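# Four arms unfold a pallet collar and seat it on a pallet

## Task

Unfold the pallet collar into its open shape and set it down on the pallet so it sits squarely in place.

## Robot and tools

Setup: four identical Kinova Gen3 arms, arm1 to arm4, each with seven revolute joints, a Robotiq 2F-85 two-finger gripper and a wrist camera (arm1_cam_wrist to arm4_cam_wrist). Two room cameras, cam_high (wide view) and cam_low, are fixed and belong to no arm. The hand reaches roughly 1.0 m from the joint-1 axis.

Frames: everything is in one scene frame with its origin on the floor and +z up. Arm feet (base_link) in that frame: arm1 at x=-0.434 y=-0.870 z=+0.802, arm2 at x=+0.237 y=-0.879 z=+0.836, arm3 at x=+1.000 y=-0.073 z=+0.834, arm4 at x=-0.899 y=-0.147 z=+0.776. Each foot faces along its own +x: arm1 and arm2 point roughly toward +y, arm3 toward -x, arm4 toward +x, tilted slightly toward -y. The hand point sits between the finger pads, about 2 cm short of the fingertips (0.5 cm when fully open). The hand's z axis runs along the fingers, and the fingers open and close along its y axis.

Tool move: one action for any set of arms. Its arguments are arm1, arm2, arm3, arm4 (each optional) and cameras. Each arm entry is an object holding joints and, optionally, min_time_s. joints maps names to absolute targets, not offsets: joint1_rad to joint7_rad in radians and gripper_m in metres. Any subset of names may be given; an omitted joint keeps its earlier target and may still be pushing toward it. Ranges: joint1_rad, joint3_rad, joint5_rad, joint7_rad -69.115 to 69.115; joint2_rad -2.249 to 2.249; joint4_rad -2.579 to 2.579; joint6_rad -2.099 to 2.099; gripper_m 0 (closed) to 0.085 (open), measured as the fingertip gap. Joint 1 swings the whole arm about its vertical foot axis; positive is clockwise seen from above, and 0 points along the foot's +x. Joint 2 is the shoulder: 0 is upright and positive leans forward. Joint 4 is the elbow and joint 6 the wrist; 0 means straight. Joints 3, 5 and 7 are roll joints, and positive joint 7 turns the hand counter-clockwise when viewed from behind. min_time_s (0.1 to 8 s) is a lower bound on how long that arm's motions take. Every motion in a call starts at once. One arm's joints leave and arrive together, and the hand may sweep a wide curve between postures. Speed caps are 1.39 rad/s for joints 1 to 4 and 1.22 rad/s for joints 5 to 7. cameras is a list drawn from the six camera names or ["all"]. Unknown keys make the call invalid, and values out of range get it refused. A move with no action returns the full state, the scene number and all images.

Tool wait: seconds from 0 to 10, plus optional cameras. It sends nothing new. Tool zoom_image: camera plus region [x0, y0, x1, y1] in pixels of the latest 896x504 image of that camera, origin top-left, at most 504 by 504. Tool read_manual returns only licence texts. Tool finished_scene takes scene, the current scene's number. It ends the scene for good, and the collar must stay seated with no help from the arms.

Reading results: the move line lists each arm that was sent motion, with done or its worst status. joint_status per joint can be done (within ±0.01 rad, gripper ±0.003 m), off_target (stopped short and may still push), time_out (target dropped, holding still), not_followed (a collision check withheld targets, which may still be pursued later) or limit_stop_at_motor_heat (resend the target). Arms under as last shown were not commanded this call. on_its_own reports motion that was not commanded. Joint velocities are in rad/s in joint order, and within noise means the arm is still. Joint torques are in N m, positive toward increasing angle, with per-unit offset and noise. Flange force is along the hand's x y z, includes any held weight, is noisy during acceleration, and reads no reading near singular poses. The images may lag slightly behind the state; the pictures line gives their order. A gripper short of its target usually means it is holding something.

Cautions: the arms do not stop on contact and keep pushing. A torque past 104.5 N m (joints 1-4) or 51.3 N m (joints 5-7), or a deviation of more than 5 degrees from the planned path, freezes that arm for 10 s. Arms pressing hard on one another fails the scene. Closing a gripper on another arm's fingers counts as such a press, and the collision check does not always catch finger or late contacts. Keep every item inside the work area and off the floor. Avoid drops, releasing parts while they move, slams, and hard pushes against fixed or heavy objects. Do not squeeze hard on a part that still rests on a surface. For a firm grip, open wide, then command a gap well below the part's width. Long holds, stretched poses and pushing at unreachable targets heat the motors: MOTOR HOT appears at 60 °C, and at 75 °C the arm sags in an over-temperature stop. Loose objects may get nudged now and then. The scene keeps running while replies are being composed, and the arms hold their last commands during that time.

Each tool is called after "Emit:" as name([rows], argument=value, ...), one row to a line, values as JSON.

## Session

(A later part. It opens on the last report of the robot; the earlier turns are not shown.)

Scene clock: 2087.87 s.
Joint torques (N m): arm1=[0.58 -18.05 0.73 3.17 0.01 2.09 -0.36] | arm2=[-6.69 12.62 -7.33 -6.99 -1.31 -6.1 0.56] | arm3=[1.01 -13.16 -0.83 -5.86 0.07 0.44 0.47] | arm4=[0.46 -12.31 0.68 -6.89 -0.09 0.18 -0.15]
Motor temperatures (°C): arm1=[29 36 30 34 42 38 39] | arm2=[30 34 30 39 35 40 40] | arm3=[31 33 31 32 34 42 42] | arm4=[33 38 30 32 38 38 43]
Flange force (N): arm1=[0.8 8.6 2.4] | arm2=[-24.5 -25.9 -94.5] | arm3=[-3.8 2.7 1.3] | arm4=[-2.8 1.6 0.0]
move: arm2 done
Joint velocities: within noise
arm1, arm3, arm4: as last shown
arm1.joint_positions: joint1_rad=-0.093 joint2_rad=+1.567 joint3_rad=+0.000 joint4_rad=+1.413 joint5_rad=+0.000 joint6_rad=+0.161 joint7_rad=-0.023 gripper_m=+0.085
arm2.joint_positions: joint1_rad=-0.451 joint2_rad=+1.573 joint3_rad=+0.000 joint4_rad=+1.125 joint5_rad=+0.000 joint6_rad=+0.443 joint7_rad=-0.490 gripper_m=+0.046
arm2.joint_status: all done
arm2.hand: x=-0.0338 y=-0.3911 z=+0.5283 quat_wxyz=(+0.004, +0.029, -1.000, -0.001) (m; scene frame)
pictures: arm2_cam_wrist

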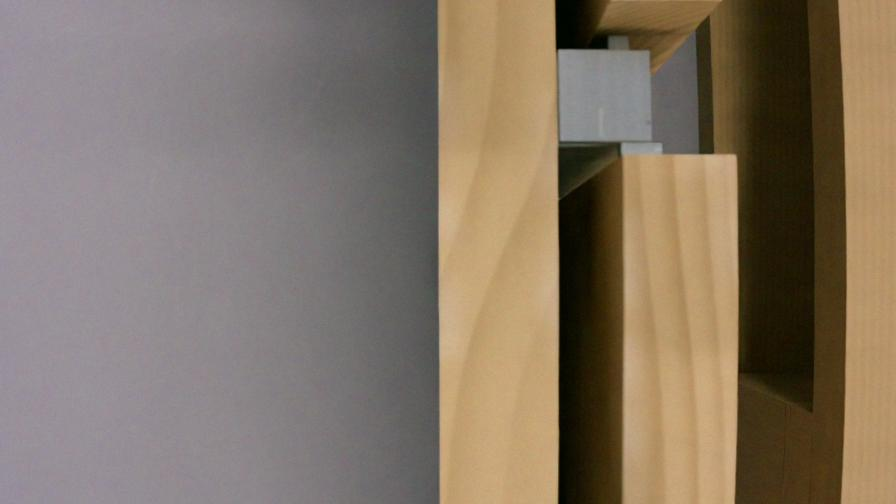

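Emit:
move(arm2={"joints": {"joint2_rad": 1.5655, "joint4_rad": 1.1332, "joint6_rad": 0.4429}, "min_time_s": 1})

Emit:
move(arm3={"joints": {"joint1_rad": -0.1488, "joint2_rad": 1.7806, "joint4_rad": 0.9434, "joint6_rad": -0.6645, "joint7_rad": -1.5708}, "min_time_s": 4}, cameras=["arm3_cam_wrist"])

Scene clock: 2144.40 s.
Joint torques (N m): arm1=[0.1 -21.63 0.32 -0.83 0.08 0.26 -0.27] | arm2=[-1.36 -20.77 -0.65 -4.93 -0.28 -0.05 -0.13] | arm3=[1.04 -13.17 -0.8 -5.86 0.06 0.44 0.44] | arm4=[0.51 -12.3 0.63 -6.85 -0.07 0.14 -0.18]
Motor temperatures (°C): arm1=[29 36 30 34 42 38 39] | arm2=[31 34 30 39 35 41 40] | arm3=[31 33 31 32 34 42 42] | arm4=[33 38 30 32 38 38 43]
Flange force (N): arm1=[0.2 1.5 1.4] | arm2=[-5.8 -6.4 -10.1] | arm3=[-3.8 2.7 1.3] | arm4=[-2.9 1.6 -0.2]
move: arm2 done
Joint velocities: within noise
arm1, arm3, arm4: as last shown
arm1.joint_positions: joint1_rad=-0.093 joint2_rad=+1.567 joint3_rad=+0.000 joint4_rad=+1.414 joint5_rad=+0.000 joint6_rad=+0.161 joint7_rad=-0.023 gripper_m=+0.085
arm2.joint_positions: joint1_rad=-0.451 joint2_rad=+1.566 joint3_rad=+0.000 joint4_rad=+1.133 joint5_rad=+0.000 joint6_rad=+0.443 joint7_rad=-0.490 gripper_m=+0.046
arm2.joint_status: all done
arm2.hand: x=-0.0339 y=-0.3912 z=+0.5315 quat_wxyz=(+0.004, +0.029, -1.000, -0.001) (m; scene frame)
pictures: none

Scene clock: 2148.73 s.
Joint torques (N m): arm1=[0.08 -21.63 0.39 -0.82 0.07 0.32 -0.27] | arm2=[-1.14 -20.99 -0.49 -4.89 -0.28 -0.05 -0.15] | arm3=[0.98 -27.45 -0.52 -5.52 0.04 -2.11 0.47] | arm4=[0.48 -12.28 0.68 -6.88 -0.08 0.17 -0.14]
Motor temperatures (°C): arm1=[29 36 30 34 42 38 39] | arm2=[31 34 30 39 35 41 40] | arm3=[31 33 31 32 34 42 42] | arm4=[33 38 30 32 38 38 43]
Flange force (N): arm1=[0.2 1.4 1.4] | arm2=[-5.3 -6.2 -9.5] | arm3=[-3.2 -1.0 5.7] | arm4=[-2.8 1.6 -0.1]
move: arm3 done
Joint velocities: within noise
arm1, arm2, arm4: as last shown
arm2.hand: x=-0.0338 y=-0.3912 z=+0.5315 quat_wxyz=(+0.004, +0.029, -1.000, -0.001) (m; scene frame)
arm3.joint_positions: joint1_rad=-0.149 joint2_rad=+1.781 joint3_rad=+0.000 joint4_rad=+0.943 joint5_rad=+0.000 joint6_rad=-0.664 joint7_rad=-1.571 gripper_m=+0.085
arm3.joint_status: all done
arm3.hand: x=+0.2199 y=-0.3057 z=+0.5971 quat_wxyz=(-0.508, -0.137, +0.846, -0.081) (m; scene frame)
pictures: arm3_cam_wrist

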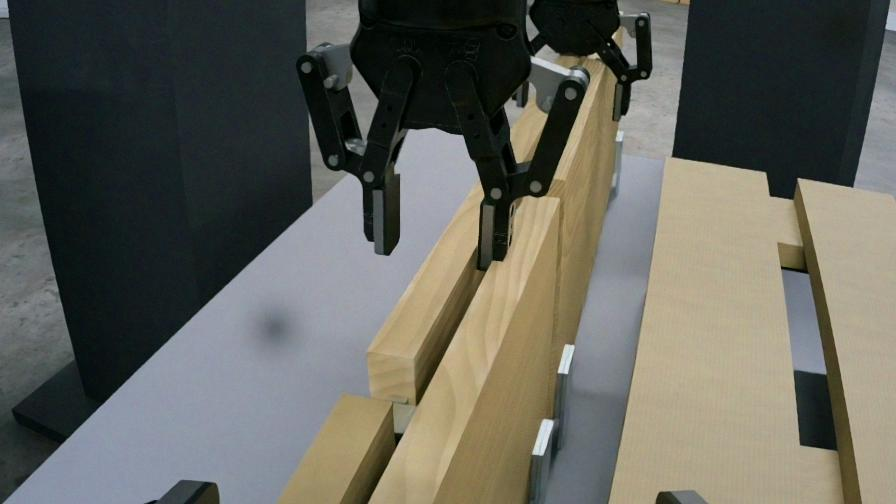

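Emit:
zoom_image(camera="arm3_cam_wrist", region=[400, 160, 600, 300])

Scaled by 2.520 from the camera's 896x504 image, which has a finer 1280x720 frame.

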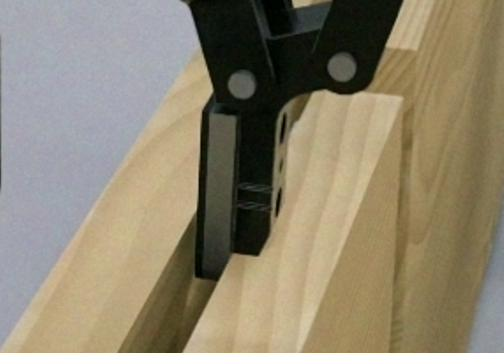

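Emit:
move(arm2={"joints": {"joint2_rad": 1.563, "joint4_rad": 1.1356, "joint6_rad": 0.443}, "min_time_s": 0.8}, arm3={"joints": {"joint1_rad": -0.4336, "joint2_rad": 1.0966, "joint4_rad": 1.7376, "joint6_rad": 0.3074, "joint7_rad": -2.117}, "min_time_s": 3}, cameras=["arm3_cam_wrist"])

Emit:
move(arm1={"joints": {"joint2_rad": 1.3842, "joint4_rad": 1.5654, "joint6_rad": 0.192}, "min_time_s": 1.5})

Emit:
move(arm1={"joints": {"joint2_rad": 1.2099, "joint4_rad": 1.675, "joint6_rad": 0.2567}, "min_time_s": 1.5})

Emit:
move(arm1={"joints": {"joint1_rad": -0.468, "joint2_rad": 1.2388, "joint4_rad": 1.5292, "joint6_rad": 0.3737, "joint7_rad": -0.3387}, "min_time_s": 2}, cameras=["arm1_cam_wrist", "arm2_cam_wrist", "cam_low"])

Scene clock: 2257.10 s.
Joint torques (N m): arm1=[0.2 -20.87 0.37 -0.23 0.07 0.59 -0.22] | arm2=[-0.48 -24.6 0.49 -5.86 -0.09 -0.16 -0.17] | arm3=[0.98 -22.01 -0.55 -2.16 0.05 0.35 0.48] | arm4=[0.48 -12.24 0.65 -6.79 -0.1 0.13 -0.19]
Motor temperatures (°C): arm1=[29 37 30 34 42 38 39] | arm2=[31 36 30 38 35 40 40] | arm3=[31 33 31 32 34 42 42] | arm4=[33 38 30 32 37 38 43]
Flange force (N): arm1=[0.5 2.3 1.0] | arm2=[-4.4 -6.8 -3.2] | arm3=[-0.1 -3.7 3.4] | arm4=[-3.0 1.6 -0.4]
move: arm2 done; arm3 done
Joint velocities: within noise
arm1: as last shown
arm2.joint_positions: joint1_rad=-0.451 joint2_rad=+1.563 joint3_rad=+0.000 joint4_rad=+1.136 joint5_rad=+0.000 joint6_rad=+0.443 joint7_rad=-0.490 gripper_m=+0.046
arm2.joint_status: all done
arm2.hand: x=-0.0338 y=-0.3911 z=+0.5326 quat_wxyz=(+0.004, +0.029, -1.000, -0.001) (m; scene frame)
arm3.joint_positions: joint1_rad=-0.434 joint2_rad=+1.097 joint3_rad=+0.000 joint4_rad=+1.738 joint5_rad=+0.000 joint6_rad=+0.307 joint7_rad=-2.117 gripper_m=+0.085
arm3.joint_status: all done
arm3.hand: x=+0.5999 y=-0.3197 z=+0.6996 quat_wxyz=(+0.000, -0.030, +1.000, +0.001) (m; scene frame)
arm4.joint_positions: joint1_rad=-0.680 joint2_rad=+0.194 joint3_rad=+0.000 joint4_rad=+1.920 joint5_rad=+0.000 joint6_rad=+1.028 joint7_rad=+1.202 gripper_m=+0.085
arm4.joint_status: not commanded
arm4.hand: x=-0.5614 y=-0.0410 z=+0.9951 quat_wxyz=(+0.005, -0.001, -1.000, +0.006) (m; scene frame)
pictures: arm3_cam_wrist

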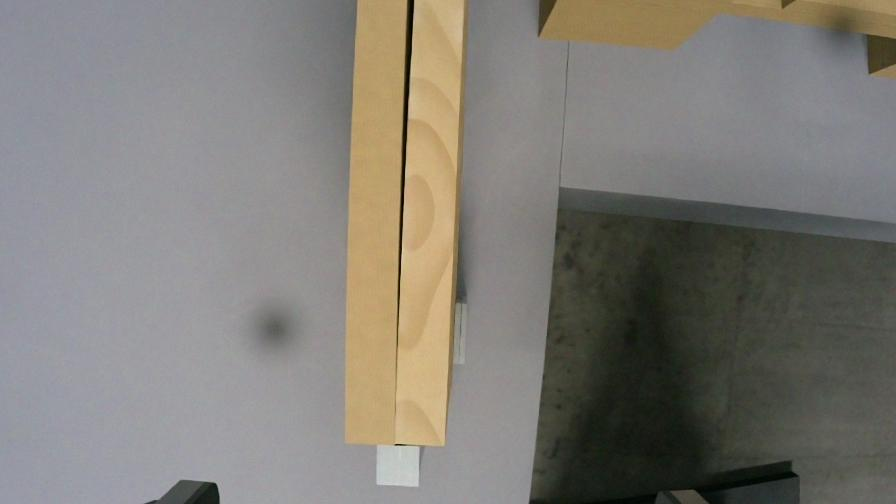

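Scene clock: 2258.90 s.
Joint torques (N m): arm1=[0.05 -23.5 0.43 -2.04 0.13 -0.12 -0.27] | arm2=[-0.59 -24.51 0.33 -5.75 -0.12 -0.09 -0.19] | arm3=[0.97 -22.02 -0.54 -2.17 0.06 0.37 0.46] | arm4=[0.49 -12.29 0.73 -6.75 -0.06 0.21 -0.15]
Motor temperatures (°C): arm1=[29 37 30 34 42 38 39] | arm2=[31 36 30 38 35 40 40] | arm3=[31 33 31 32 34 42 42] | arm4=[33 38 30 32 37 38 43]
Flange force (N): arm1=[0.2 0.2 3.9] | arm2=[-4.5 -6.5 -3.1] | arm3=[-0.2 -3.6 3.5] | arm4=[-3.1 1.8 -0.2]
move: arm1 done
Joint velocities: within noise
arm1.joint_positions: joint1_rad=-0.093 joint2_rad=+1.384 joint3_rad=+0.000 joint4_rad=+1.565 joint5_rad=+0.000 joint6_rad=+0.192 joint7_rad=-0.023 gripper_m=+0.085
arm1.joint_status: all done
arm1.hand: x=-0.4231 y=-0.3944 z=+0.5477 quat_wxyz=(+0.005, +0.000, -1.000, -0.003) (m; scene frame)
arm2, arm3, arm4: as last shown
pictures: none

Scene clock: 2260.70 s.
Joint torques (N m): arm1=[0.13 -23.14 0.47 -2.55 0.13 -0.06 -0.27] | arm2=[-0.55 -24.5 0.33 -5.73 -0.12 -0.08 -0.18] | arm3=[0.97 -22 -0.52 -2.18 0.06 0.36 0.45] | arm4=[0.41 -12.31 0.67 -6.78 -0.06 0.17 -0.14]
Motor temperatures (°C): arm1=[29 37 30 34 42 38 39] | arm2=[31 36 30 38 35 40 40] | arm3=[31 34 31 32 34 42 42] | arm4=[33 38 30 32 37 38 43]
Flange force (N): arm1=[0.3 0.5 4.1] | arm2=[-4.3 -6.5 -3.1] | arm3=[-0.2 -3.6 3.4] | arm4=[-3.1 1.6 -0.2]
move: arm1 done
Joint velocities: within noise
arm1.joint_positions: joint1_rad=-0.093 joint2_rad=+1.210 joint3_rad=+0.000 joint4_rad=+1.675 joint5_rad=+0.000 joint6_rad=+0.257 joint7_rad=-0.023 gripper_m=+0.085
arm1.joint_status: all done
arm1.hand: x=-0.4224 y=-0.3948 z=+0.6227 quat_wxyz=(+0.005, +0.000, -1.000, -0.003) (m; scene frame)
arm2, arm3, arm4: as last shown
pictures: none

Scene clock: 2263.00 s.
Joint torques (N m): arm1=[0.1 -24.41 0.39 -3.71 0.09 -0.1 -0.22] | arm2=[-0.55 -24.47 0.33 -5.79 -0.11 -0.09 -0.19] | arm3=[0.97 -22.02 -0.5 -2.17 0.04 0.34 0.46] | arm4=[0.48 -12.27 0.71 -6.81 -0.1 0.19 -0.13]
Motor temperatures (°C): arm1=[29 37 30 34 42 38 39] | arm2=[31 36 30 38 35 40 40] | arm3=[31 34 31 32 34 42 42] | arm4=[33 38 30 32 37 38 43]
Flange force (N): arm1=[0.3 0.5 3.9] | arm2=[-4.5 -6.7 -3.3] | arm3=[-0.1 -3.6 3.4] | arm4=[-2.9 1.8 -0.1]
move: arm1 done
Joint velocities: within noise
arm1.joint_positions: joint1_rad=-0.468 joint2_rad=+1.239 joint3_rad=+0.000 joint4_rad=+1.529 joint5_rad=+0.000 joint6_rad=+0.374 joint7_rad=-0.339 gripper_m=+0.085
arm1.joint_status: all done
arm1.hand: x=-0.6123 y=-0.3869 z=+0.6245 quat_wxyz=(+0.005, +0.030, -1.000, -0.003) (m; scene frame)
arm2, arm3, arm4: as last shown
pictures: arm1_cam_wrist, arm2_cam_wrist, cam_low

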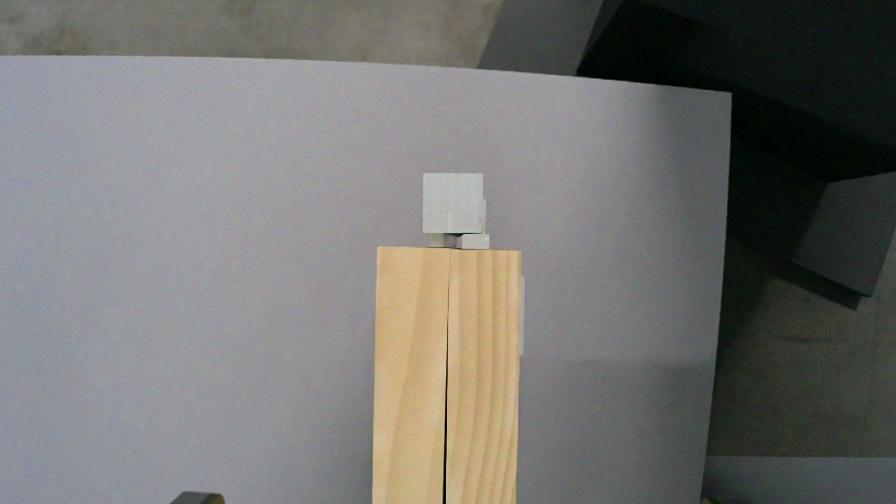

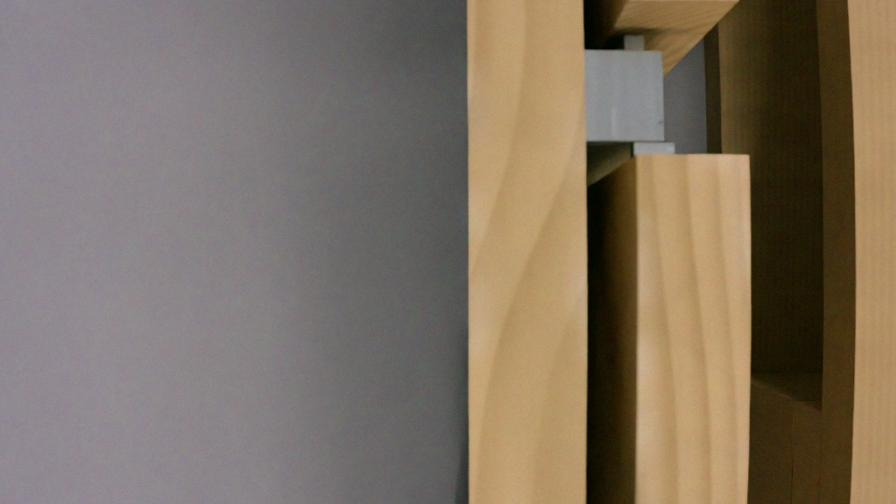

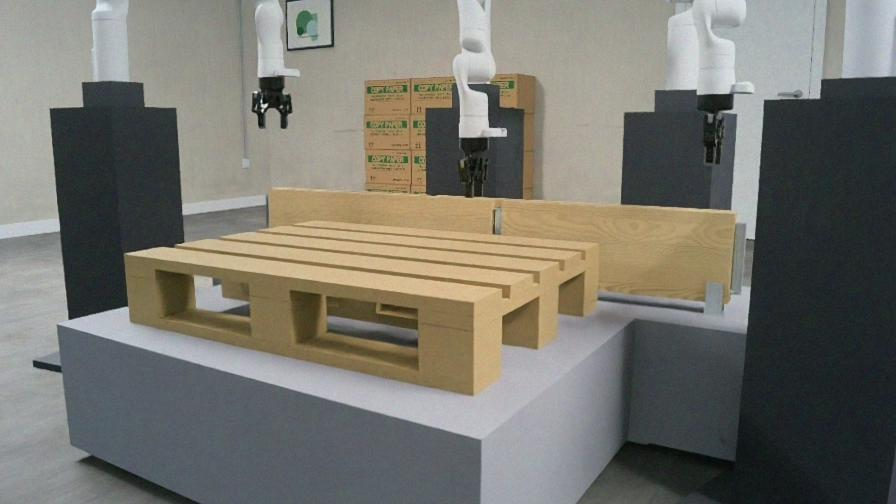

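Emit:
zoom_image(camera="arm1_cam_wrist", region=[360, 150, 560, 380])

Emit:
zoom_image(camera="cam_low", region=[640, 190, 780, 330])

Scaled by 2.191 from the camera's 896x504 image, which has a finer 1280x720 frame.

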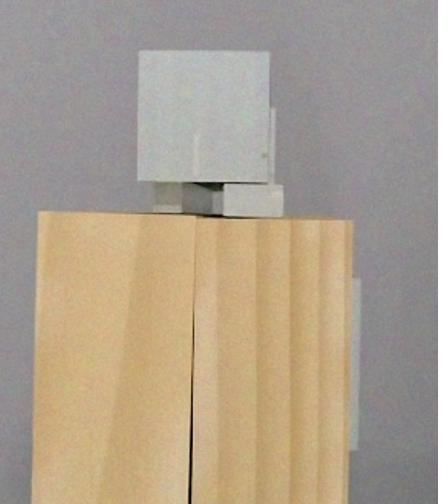

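Scaled by 3.600 from the camera's 896x504 image, which has a finer 1280x720 frame.

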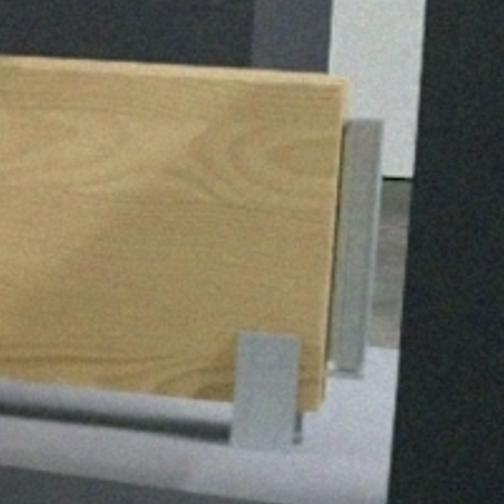

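Emit:
move(arm1={"joints": {"joint1_rad": -0.5286, "joint2_rad": 1.3017, "joint4_rad": 1.4635, "joint6_rad": 0.3764, "joint7_rad": -0.415}, "min_time_s": 1.5}, arm3={"joints": {"joint1_rad": -0.4653, "joint2_rad": 1.3346, "joint4_rad": 1.5751, "joint6_rad": 0.2319, "joint7_rad": -2.187}, "min_time_s": 2}, cameras=["arm1_cam_wrist", "arm3_cam_wrist"])

Scene clock: 2382.73 s.
Joint torques (N m): arm1=[0.06 -24.85 0.42 -3.78 0.16 -0.18 -0.23] | arm2=[-0.55 -24.46 0.33 -5.77 -0.11 -0.08 -0.19] | arm3=[0.96 -23.05 -0.51 -1.55 0.06 0.34 0.46] | arm4=[0.44 -12.33 0.71 -6.8 -0.02 0.17 -0.13]
Motor temperatures (°C): arm1=[29 37 30 34 42 38 39] | arm2=[30 35 30 38 35 40 39] | arm3=[31 35 31 32 34 42 42] | arm4=[33 38 30 32 37 38 43]
Flange force (N): arm1=[0.4 0.6 3.8] | arm2=[-4.5 -6.7 -3.3] | arm3=[-0.6 -3.2 3.6] | arm4=[-3.1 1.7 -0.1]
move: arm1 done; arm3 done
Joint velocities: within noise
arm1.joint_positions: joint1_rad=-0.529 joint2_rad=+1.302 joint3_rad=+0.000 joint4_rad=+1.463 joint5_rad=+0.000 joint6_rad=+0.376 joint7_rad=-0.415 gripper_m=+0.085
arm1.joint_status: all done
arm1.hand: x=-0.6453 y=-0.3905 z=+0.5999 quat_wxyz=(+0.005, +0.022, -1.000, -0.003) (m; scene frame)
arm2, arm4: as last shown
arm3.joint_positions: joint1_rad=-0.465 joint2_rad=+1.335 joint3_rad=+0.000 joint4_rad=+1.575 joint5_rad=+0.000 joint6_rad=+0.232 joint7_rad=-2.187 gripper_m=+0.085
arm3.joint_status: all done
arm3.hand: x=+0.5985 y=-0.3391 z=+0.5996 quat_wxyz=(+0.000, -0.011, +1.000, +0.001) (m; scene frame)
pictures: arm1_cam_wrist, arm3_cam_wrist

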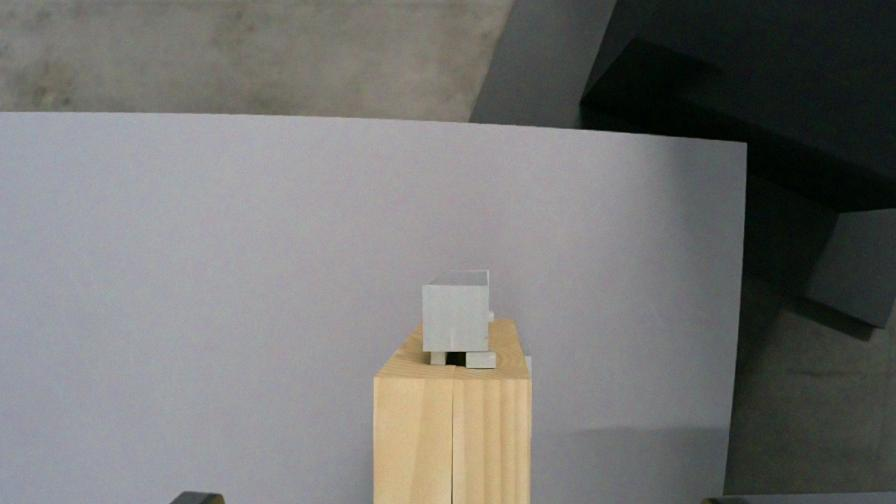

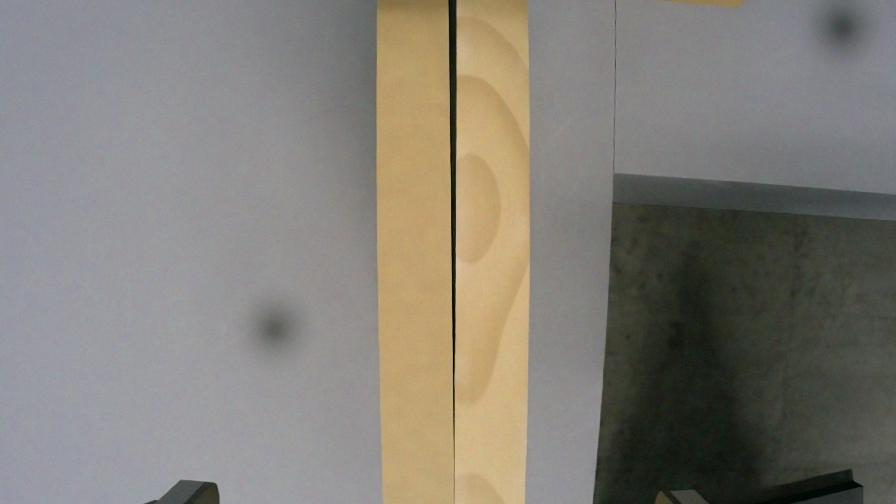

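Emit:
move(arm1={"joints": {"joint2_rad": 1.4372, "joint4_rad": 1.3668, "joint6_rad": 0.3377}, "min_time_s": 1.5}, arm3={"joints": {"joint1_rad": -0.4578, "joint2_rad": 1.4848, "joint4_rad": 1.4658, "joint6_rad": 0.191, "joint7_rad": -2.1795}, "min_time_s": 2}, cameras=["arm1_cam_wrist", "arm3_cam_wrist"])

Scene clock: 2407.97 s.
Joint torques (N m): arm1=[0.14 -25.06 0.48 -3.4 0.11 -0.14 -0.21] | arm2=[-0.56 -24.5 0.31 -5.75 -0.12 -0.09 -0.19] | arm3=[0.97 -23.18 -0.47 -1.21 0.06 0.36 0.45] | arm4=[0.45 -12.28 0.65 -6.82 -0.05 0.15 -0.2]
Motor temperatures (°C): arm1=[29 37 30 34 42 38 39] | arm2=[30 35 30 38 35 40 39] | arm3=[31 35 31 32 34 42 42] | arm4=[33 38 30 32 37 38 43]
Flange force (N): arm1=[0.5 0.5 3.9] | arm2=[-4.4 -6.5 -3.1] | arm3=[-0.8 -3.1 3.7] | arm4=[-3.0 1.5 -0.2]
move: arm1 done; arm3 done
Joint velocities: within noise
arm1.joint_positions: joint1_rad=-0.529 joint2_rad=+1.437 joint3_rad=+0.000 joint4_rad=+1.367 joint5_rad=+0.000 joint6_rad=+0.338 joint7_rad=-0.415 gripper_m=+0.085
arm1.joint_status: all done
arm1.hand: x=-0.6458 y=-0.3902 z=+0.5398 quat_wxyz=(+0.005, +0.022, -1.000, -0.003) (m; scene frame)
arm2, arm4: as last shown
arm3.joint_positions: joint1_rad=-0.458 joint2_rad=+1.485 joint3_rad=+0.000 joint4_rad=+1.466 joint5_rad=+0.000 joint6_rad=+0.191 joint7_rad=-2.179 gripper_m=+0.085
arm3.joint_status: all done
arm3.hand: x=+0.5985 y=-0.3345 z=+0.5346 quat_wxyz=(+0.000, -0.011, +1.000, +0.001) (m; scene frame)
pictures: arm1_cam_wrist, arm3_cam_wrist

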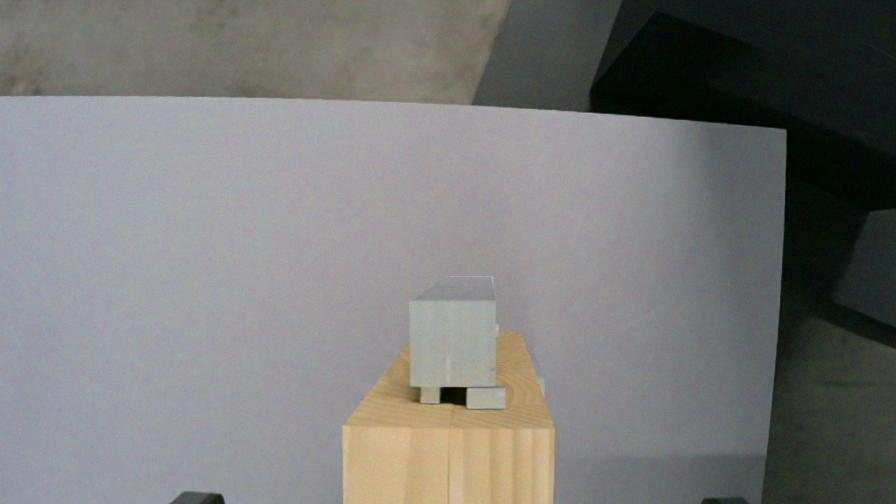

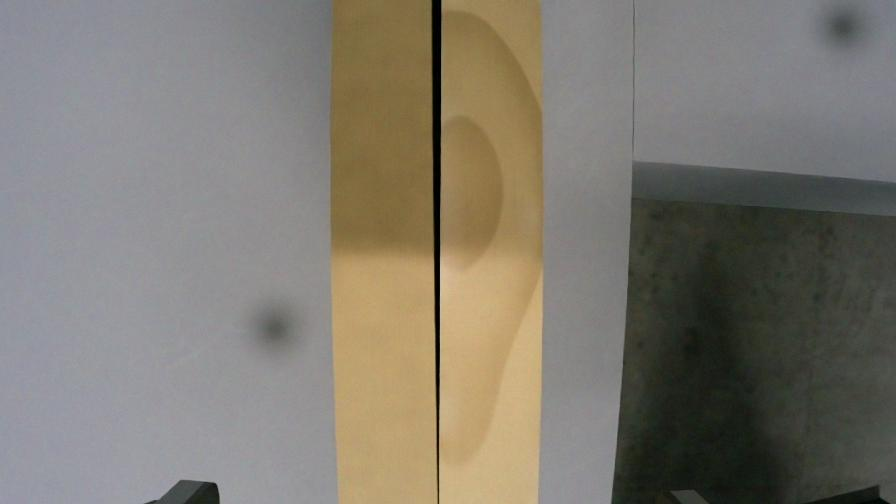

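Emit:
move(arm1={"joints": {"joint2_rad": 1.5735, "joint4_rad": 1.243, "joint6_rad": 0.3251}, "min_time_s": 1.5}, arm3={"joints": {"joint2_rad": 1.6272, "joint4_rad": 1.3263, "joint6_rad": 0.1881}, "min_time_s": 1.5}, cameras=["arm1_cam_wrist", "arm3_cam_wrist"])

Scene clock: 2415.40 s.
Joint torques (N m): arm1=[0.15 -25.15 0.54 -3.28 0.14 -0.11 -0.25] | arm2=[-0.57 -24.52 0.37 -5.73 -0.1 -0.09 -0.17] | arm3=[0.94 -23.17 -0.51 -1.15 0.04 0.35 0.45] | arm4=[0.47 -12.22 0.67 -6.79 -0.07 0.18 -0.16]
Motor temperatures (°C): arm1=[29 37 30 34 42 38 39] | arm2=[30 35 30 38 35 40 39] | arm3=[31 35 31 32 34 42 42] | arm4=[33 38 30 32 37 38 43]
Flange force (N): arm1=[0.4 0.4 3.9] | arm2=[-4.4 -6.4 -3.0] | arm3=[-0.6 -3.1 3.9] | arm4=[-2.9 1.6 -0.3]
move: arm1 done; arm3 done
Joint velocities: within noise
arm1.joint_positions: joint1_rad=-0.529 joint2_rad=+1.573 joint3_rad=+0.000 joint4_rad=+1.243 joint5_rad=+0.000 joint6_rad=+0.325 joint7_rad=-0.415 gripper_m=+0.085
arm1.joint_status: all done
arm1.hand: x=-0.6464 y=-0.3899 z=+0.4814 quat_wxyz=(+0.005, +0.022, -1.000, -0.003) (m; scene frame)
arm2, arm4: as last shown
arm3.joint_positions: joint1_rad=-0.458 joint2_rad=+1.627 joint3_rad=+0.000 joint4_rad=+1.326 joint5_rad=+0.000 joint6_rad=+0.188 joint7_rad=-2.179 gripper_m=+0.085
arm3.joint_status: all done
arm3.hand: x=+0.5985 y=-0.3344 z=+0.4745 quat_wxyz=(+0.000, -0.011, +1.000, +0.001) (m; scene frame)
pictures: arm1_cam_wrist, arm3_cam_wrist

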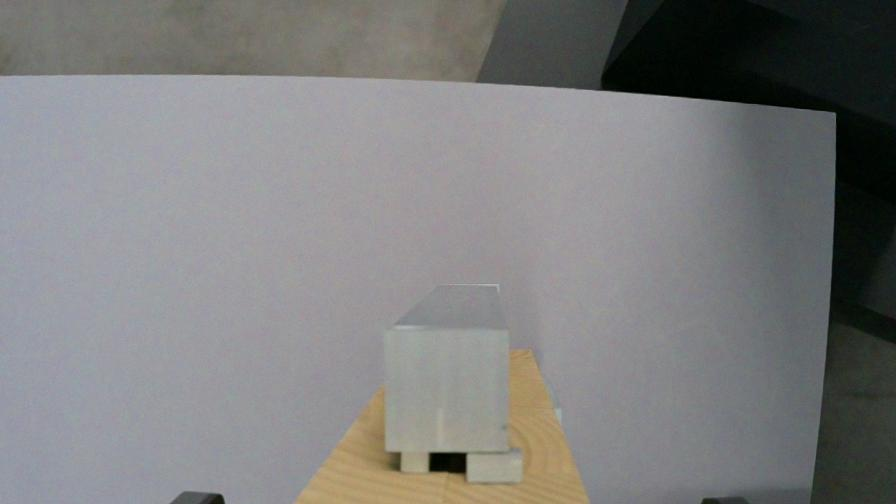

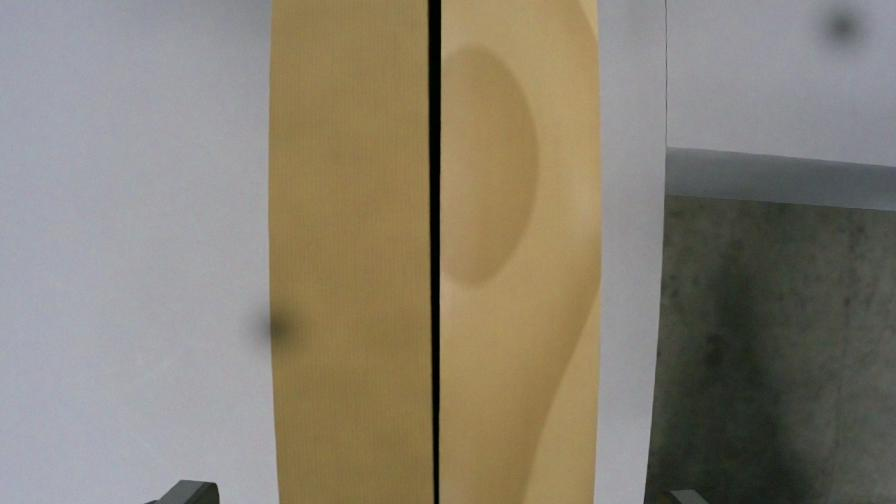

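Emit:
move(arm2={"joints": {"joint1_rad": -0.4397, "joint2_rad": 1.5754, "joint4_rad": 1.0858, "joint6_rad": 0.4804, "joint7_rad": -0.479}, "min_time_s": 4}, cameras=["arm1_cam_wrist", "arm2_cam_wrist", "arm3_cam_wrist"])

Scene clock: 2445.93 s.
Joint torques (N m): arm1=[0.1 -25.21 0.44 -3.28 0.16 -0.1 -0.22] | arm2=[-0.02 -18.79 0.54 -4.63 -0.07 -0.08 -0.15] | arm3=[0.96 -23.15 -0.44 -1.17 0.05 0.35 0.45] | arm4=[0.44 -12.33 0.64 -6.81 -0.08 0.17 -0.15]
Motor temperatures (°C): arm1=[29 36 30 34 42 38 39] | arm2=[30 35 30 38 35 40 40] | arm3=[31 34 31 32 34 42 42] | arm4=[33 38 30 32 37 38 43]
Flange force (N): arm1=[0.4 0.4 4.1] | arm2=[-3.8 -7.9 -14.1] | arm3=[-0.7 -3.1 3.8] | arm4=[-3.1 1.6 -0.1]
move: arm2 done
Joint velocities: within noise
arm1, arm3, arm4: as last shown
arm2.joint_positions: joint1_rad=-0.440 joint2_rad=+1.575 joint3_rad=+0.000 joint4_rad=+1.086 joint5_rad=+0.000 joint6_rad=+0.480 joint7_rad=-0.479 gripper_m=+0.046
arm2.joint_status: all done
arm2.hand: x=-0.0338 y=-0.3791 z=+0.5326 quat_wxyz=(+0.004, +0.029, -1.000, -0.001) (m; scene frame)
pictures: arm1_cam_wrist, arm2_cam_wrist, arm3_cam_wrist

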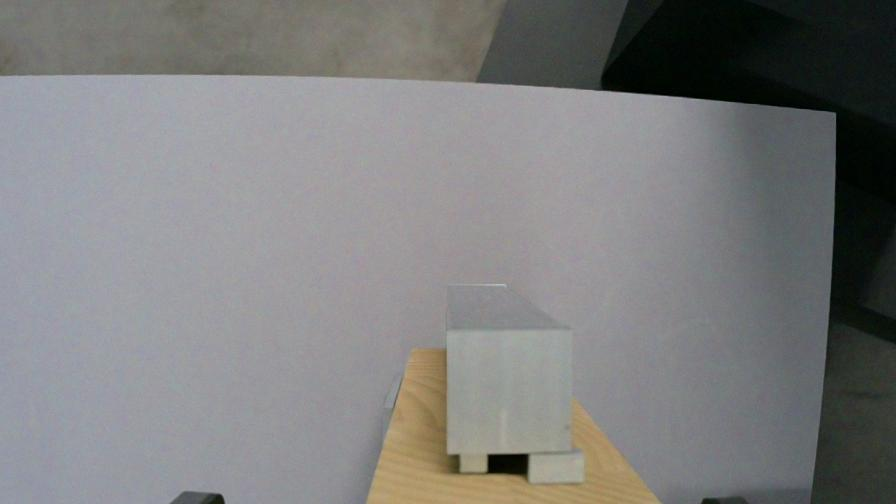

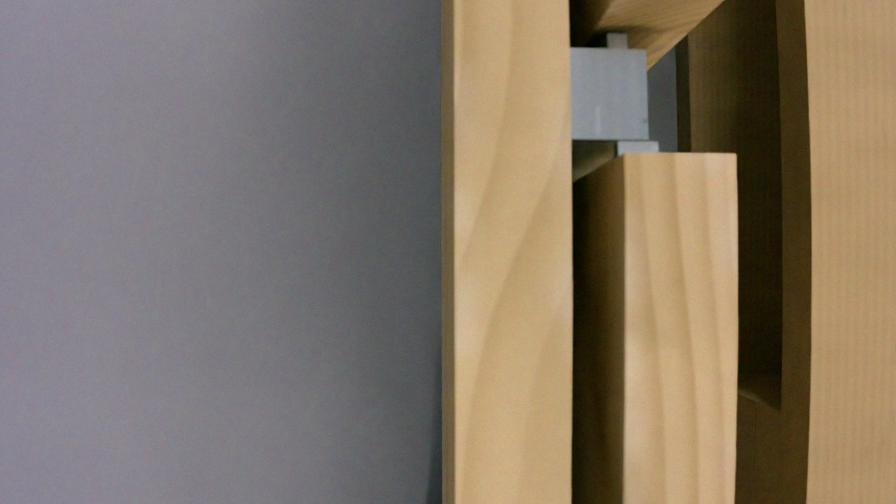

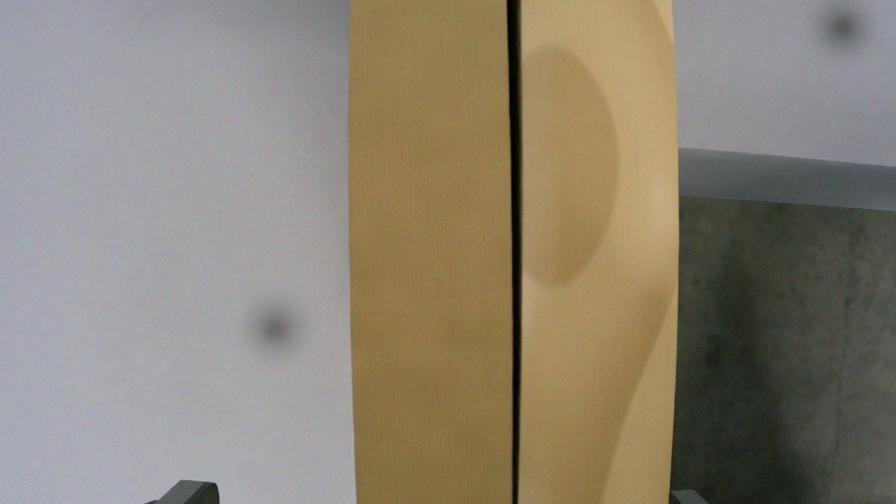

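Emit:
move(cameras=["arm1_cam_wrist","arm2_cam_wrist","arm3_cam_wrist"])

Scene clock: 2517.90 s.
Joint torques (N m): arm1=[0.13 -25.11 0.49 -3.31 0.14 -0.13 -0.23] | arm2=[-0.07 -18.78 0.51 -4.6 -0.04 -0.1 -0.16] | arm3=[1.01 -23.19 -0.47 -1.16 0.04 0.37 0.45] | arm4=[0.45 -12.28 0.7 -6.87 -0.07 0.18 -0.13]
Motor temperatures (°C): arm1=[29 36 30 34 42 38 39] | arm2=[30 34 30 38 35 40 40] | arm3=[31 34 31 32 34 42 42] | arm4=[33 38 30 32 37 38 43]
Flange force (N): arm1=[0.4 0.3 3.8] | arm2=[-3.8 -7.7 -14.1] | arm3=[-0.7 -3.2 3.9] | arm4=[-2.8 1.6 0.0]
Joint velocities: within noise
arm1.joint_positions: joint1_rad=-0.529 joint2_rad=+1.573 joint3_rad=+0.000 joint4_rad=+1.243 joint5_rad=+0.000 joint6_rad=+0.325 joint7_rad=-0.415 gripper_m=+0.085
arm1.joint_status: not commanded
arm1.hand: x=-0.6464 y=-0.3899 z=+0.4814 quat_wxyz=(+0.005, +0.022, -1.000, -0.003) (m; scene frame)
arm2.joint_positions: joint1_rad=-0.440 joint2_rad=+1.575 joint3_rad=+0.000 joint4_rad=+1.086 joint5_rad=+0.000 joint6_rad=+0.480 joint7_rad=-0.479 gripper_m=+0.046
arm2.joint_status: all done
arm2.hand: x=-0.0338 y=-0.3791 z=+0.5326 quat_wxyz=(+0.004, +0.029, -1.000, -0.001) (m; scene frame)
arm3.joint_positions: joint1_rad=-0.458 joint2_rad=+1.627 joint3_rad=+0.000 joint4_rad=+1.326 joint5_rad=+0.000 joint6_rad=+0.188 joint7_rad=-2.179 gripper_m=+0.085
arm3.joint_status: not commanded
arm3.hand: x=+0.5985 y=-0.3344 z=+0.4745 quat_wxyz=(+0.000, -0.011, +1.000, +0.001) (m; scene frame)
arm4.joint_positions: joint1_rad=-0.680 joint2_rad=+0.194 joint3_rad=+0.000 joint4_rad=+1.920 joint5_rad=+0.000 joint6_rad=+1.028 joint7_rad=+1.202 gripper_m=+0.085
arm4.joint_status: not commanded
arm4.hand: x=-0.5614 y=-0.0410 z=+0.9951 quat_wxyz=(+0.005, -0.001, -1.000, +0.006) (m; scene frame)
pictures: arm1_cam_wrist, arm2_cam_wrist, arm3_cam_wrist

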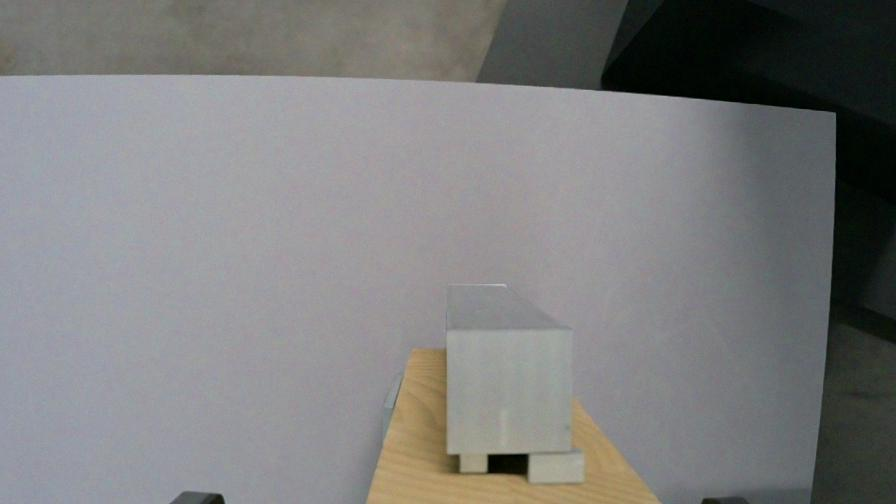

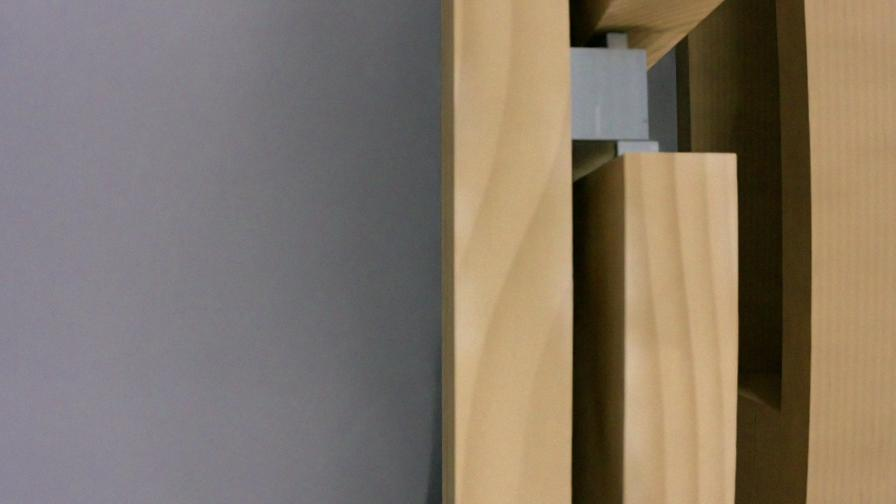

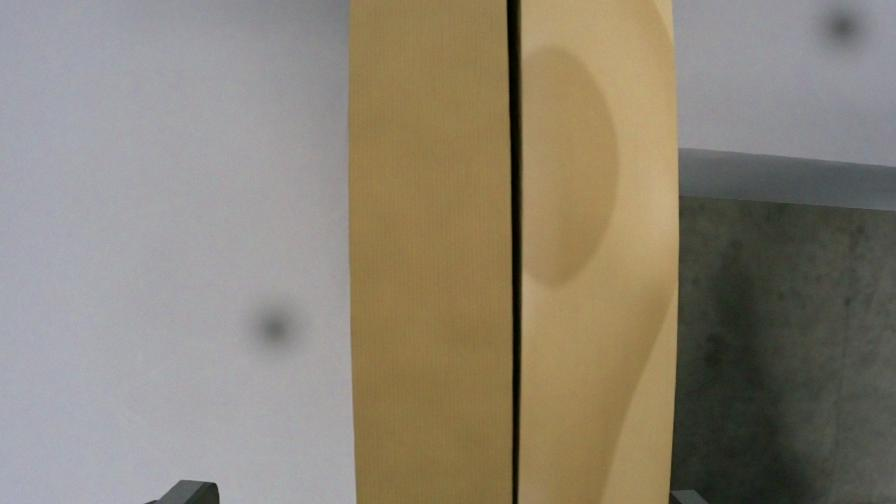

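Emit:
move(arm2={"joints": {"joint1_rad": -0.4311, "joint2_rad": 1.5705, "joint4_rad": 1.1045, "joint6_rad": 0.4666, "joint7_rad": -0.4703}, "min_time_s": 3}, cameras=["arm1_cam_wrist","arm2_cam_wrist","arm3_cam_wrist"])

Scene clock: 2605.80 s.
Joint torques (N m): arm1=[0.18 -25.17 0.5 -3.31 0.14 -0.12 -0.16] | arm2=[1.33 -19.75 1.92 -3.73 0.18 0.59 -0.29] | arm3=[0.98 -23.17 -0.52 -1.14 0.03 0.35 0.45] | arm4=[0.48 -12.32 0.7 -6.8 -0.05 0.17 -0.18]
Motor temperatures (°C): arm1=[29 36 30 34 42 38 39] | arm2=[30 34 30 38 35 40 40] | arm3=[31 33 31 32 34 42 42] | arm4=[33 38 30 32 37 38 43]
Flange force (N): arm1=[0.6 0.2 3.9] | arm2=[-0.6 -6.3 -9.7] | arm3=[-0.6 -3.2 3.9] | arm4=[-3.1 1.7 -0.1]
move: arm2 done
Joint velocities: within noise
arm1, arm3, arm4: as last shown
arm2.joint_positions: joint1_rad=-0.431 joint2_rad=+1.571 joint3_rad=+0.000 joint4_rad=+1.105 joint5_rad=+0.000 joint6_rad=+0.467 joint7_rad=-0.470 gripper_m=+0.046
arm2.joint_status: all done
arm2.hand: x=-0.0275 y=-0.3802 z=+0.5327 quat_wxyz=(+0.004, +0.029, -1.000, -0.001) (m; scene frame)
pictures: arm1_cam_wrist, arm2_cam_wrist, arm3_cam_wrist

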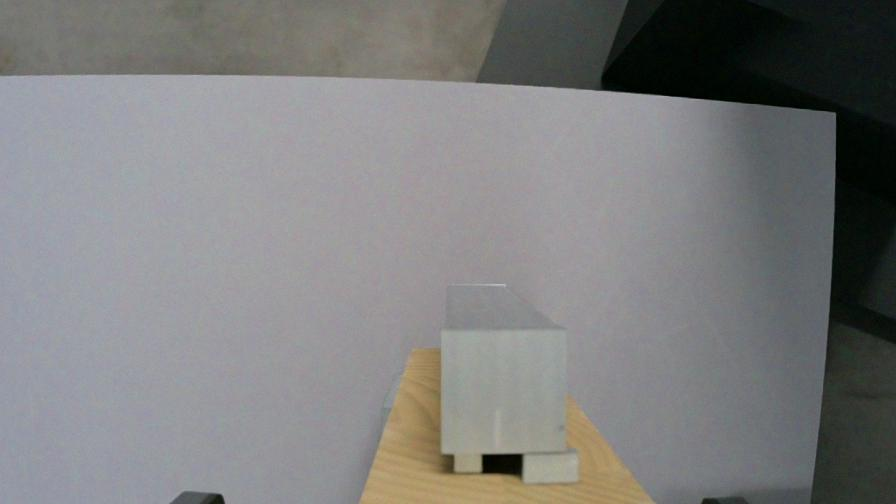

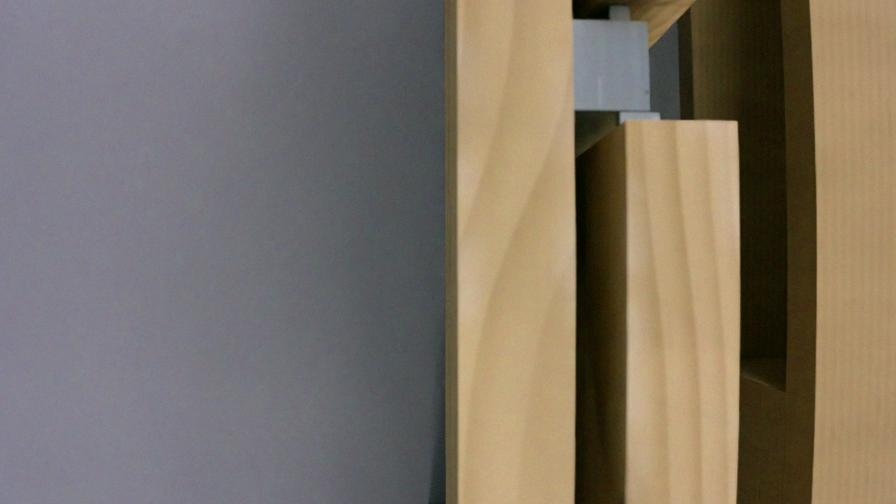

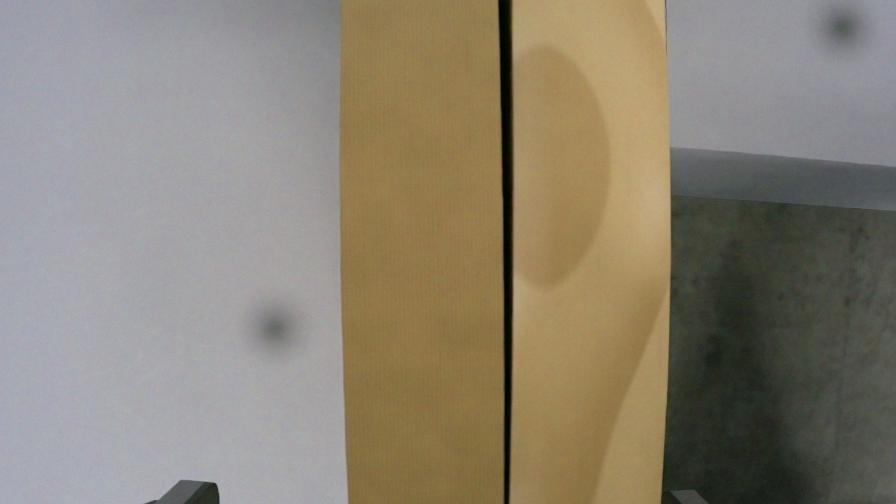

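Emit:
move(arm2={"joints": {"joint2_rad": 1.5239, "joint4_rad": 1.1492, "joint6_rad": 0.4685}, "min_time_s": 3}, cameras=["arm1_cam_wrist","arm2_cam_wrist","arm3_cam_wrist"])

Scene clock: 2641.73 s.
Joint torques (N m): arm1=[0.16 -25.14 0.48 -3.23 0.12 -0.11 -0.26] | arm2=[-0.49 -24.73 0.42 -6.1 -0.06 -0.18 -0.2] | arm3=[0.99 -23.19 -0.49 -1.15 0.06 0.35 0.45] | arm4=[0.46 -12.31 0.69 -6.85 -0.06 0.17 -0.18]
Motor temperatures (°C): arm1=[29 36 30 34 42 38 39] | arm2=[30 35 30 38 35 40 40] | arm3=[31 33 31 32 34 42 42] | arm4=[33 38 30 32 37 38 43]
Flange force (N): arm1=[0.5 0.6 4.0] | arm2=[-4.3 -7.0 -3.0] | arm3=[-0.6 -3.2 3.9] | arm4=[-2.9 1.5 -0.1]
move: arm2 done
Joint velocities: within noise
arm1, arm3, arm4: as last shown
arm2.joint_positions: joint1_rad=-0.431 joint2_rad=+1.524 joint3_rad=+0.000 joint4_rad=+1.149 joint5_rad=+0.000 joint6_rad=+0.468 joint7_rad=-0.470 gripper_m=+0.046
arm2.joint_status: all done
arm2.hand: x=-0.0274 y=-0.3802 z=+0.5525 quat_wxyz=(+0.004, +0.029, -1.000, -0.001) (m; scene frame)
pictures: arm1_cam_wrist, arm2_cam_wrist, arm3_cam_wrist

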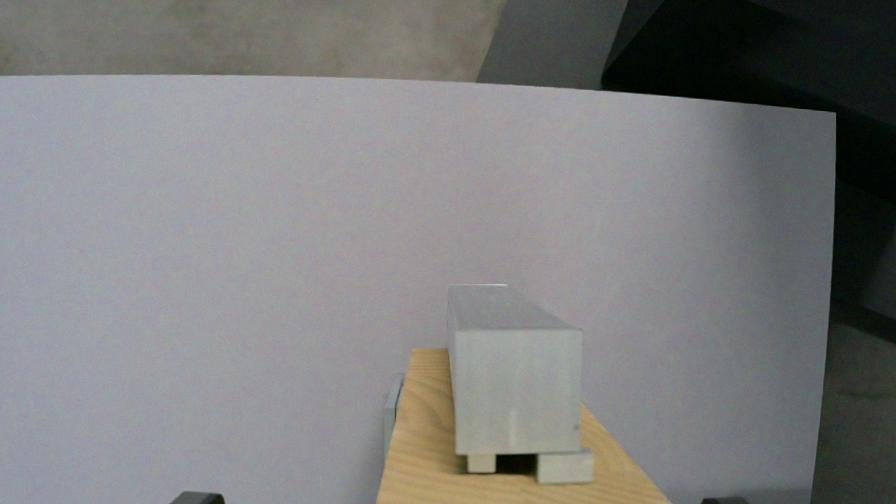

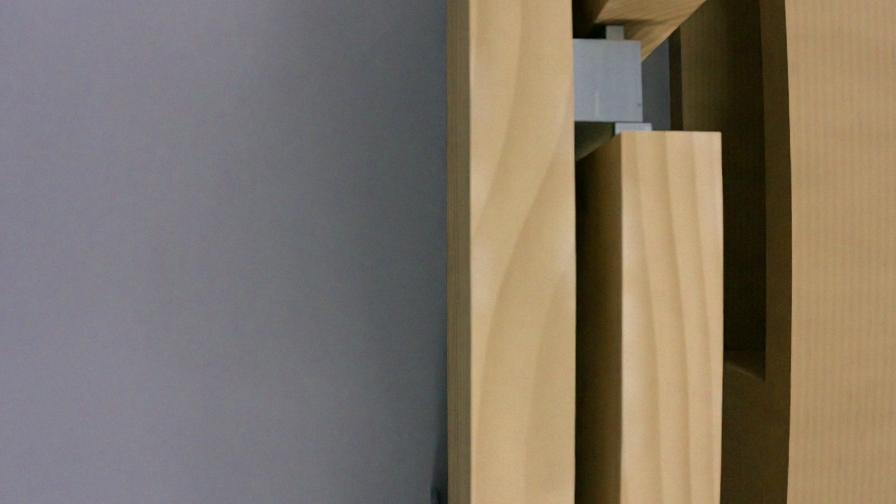

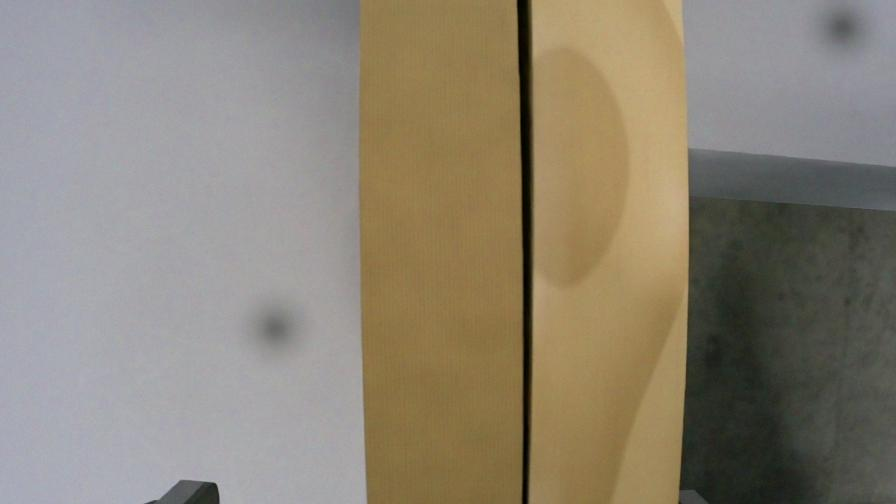

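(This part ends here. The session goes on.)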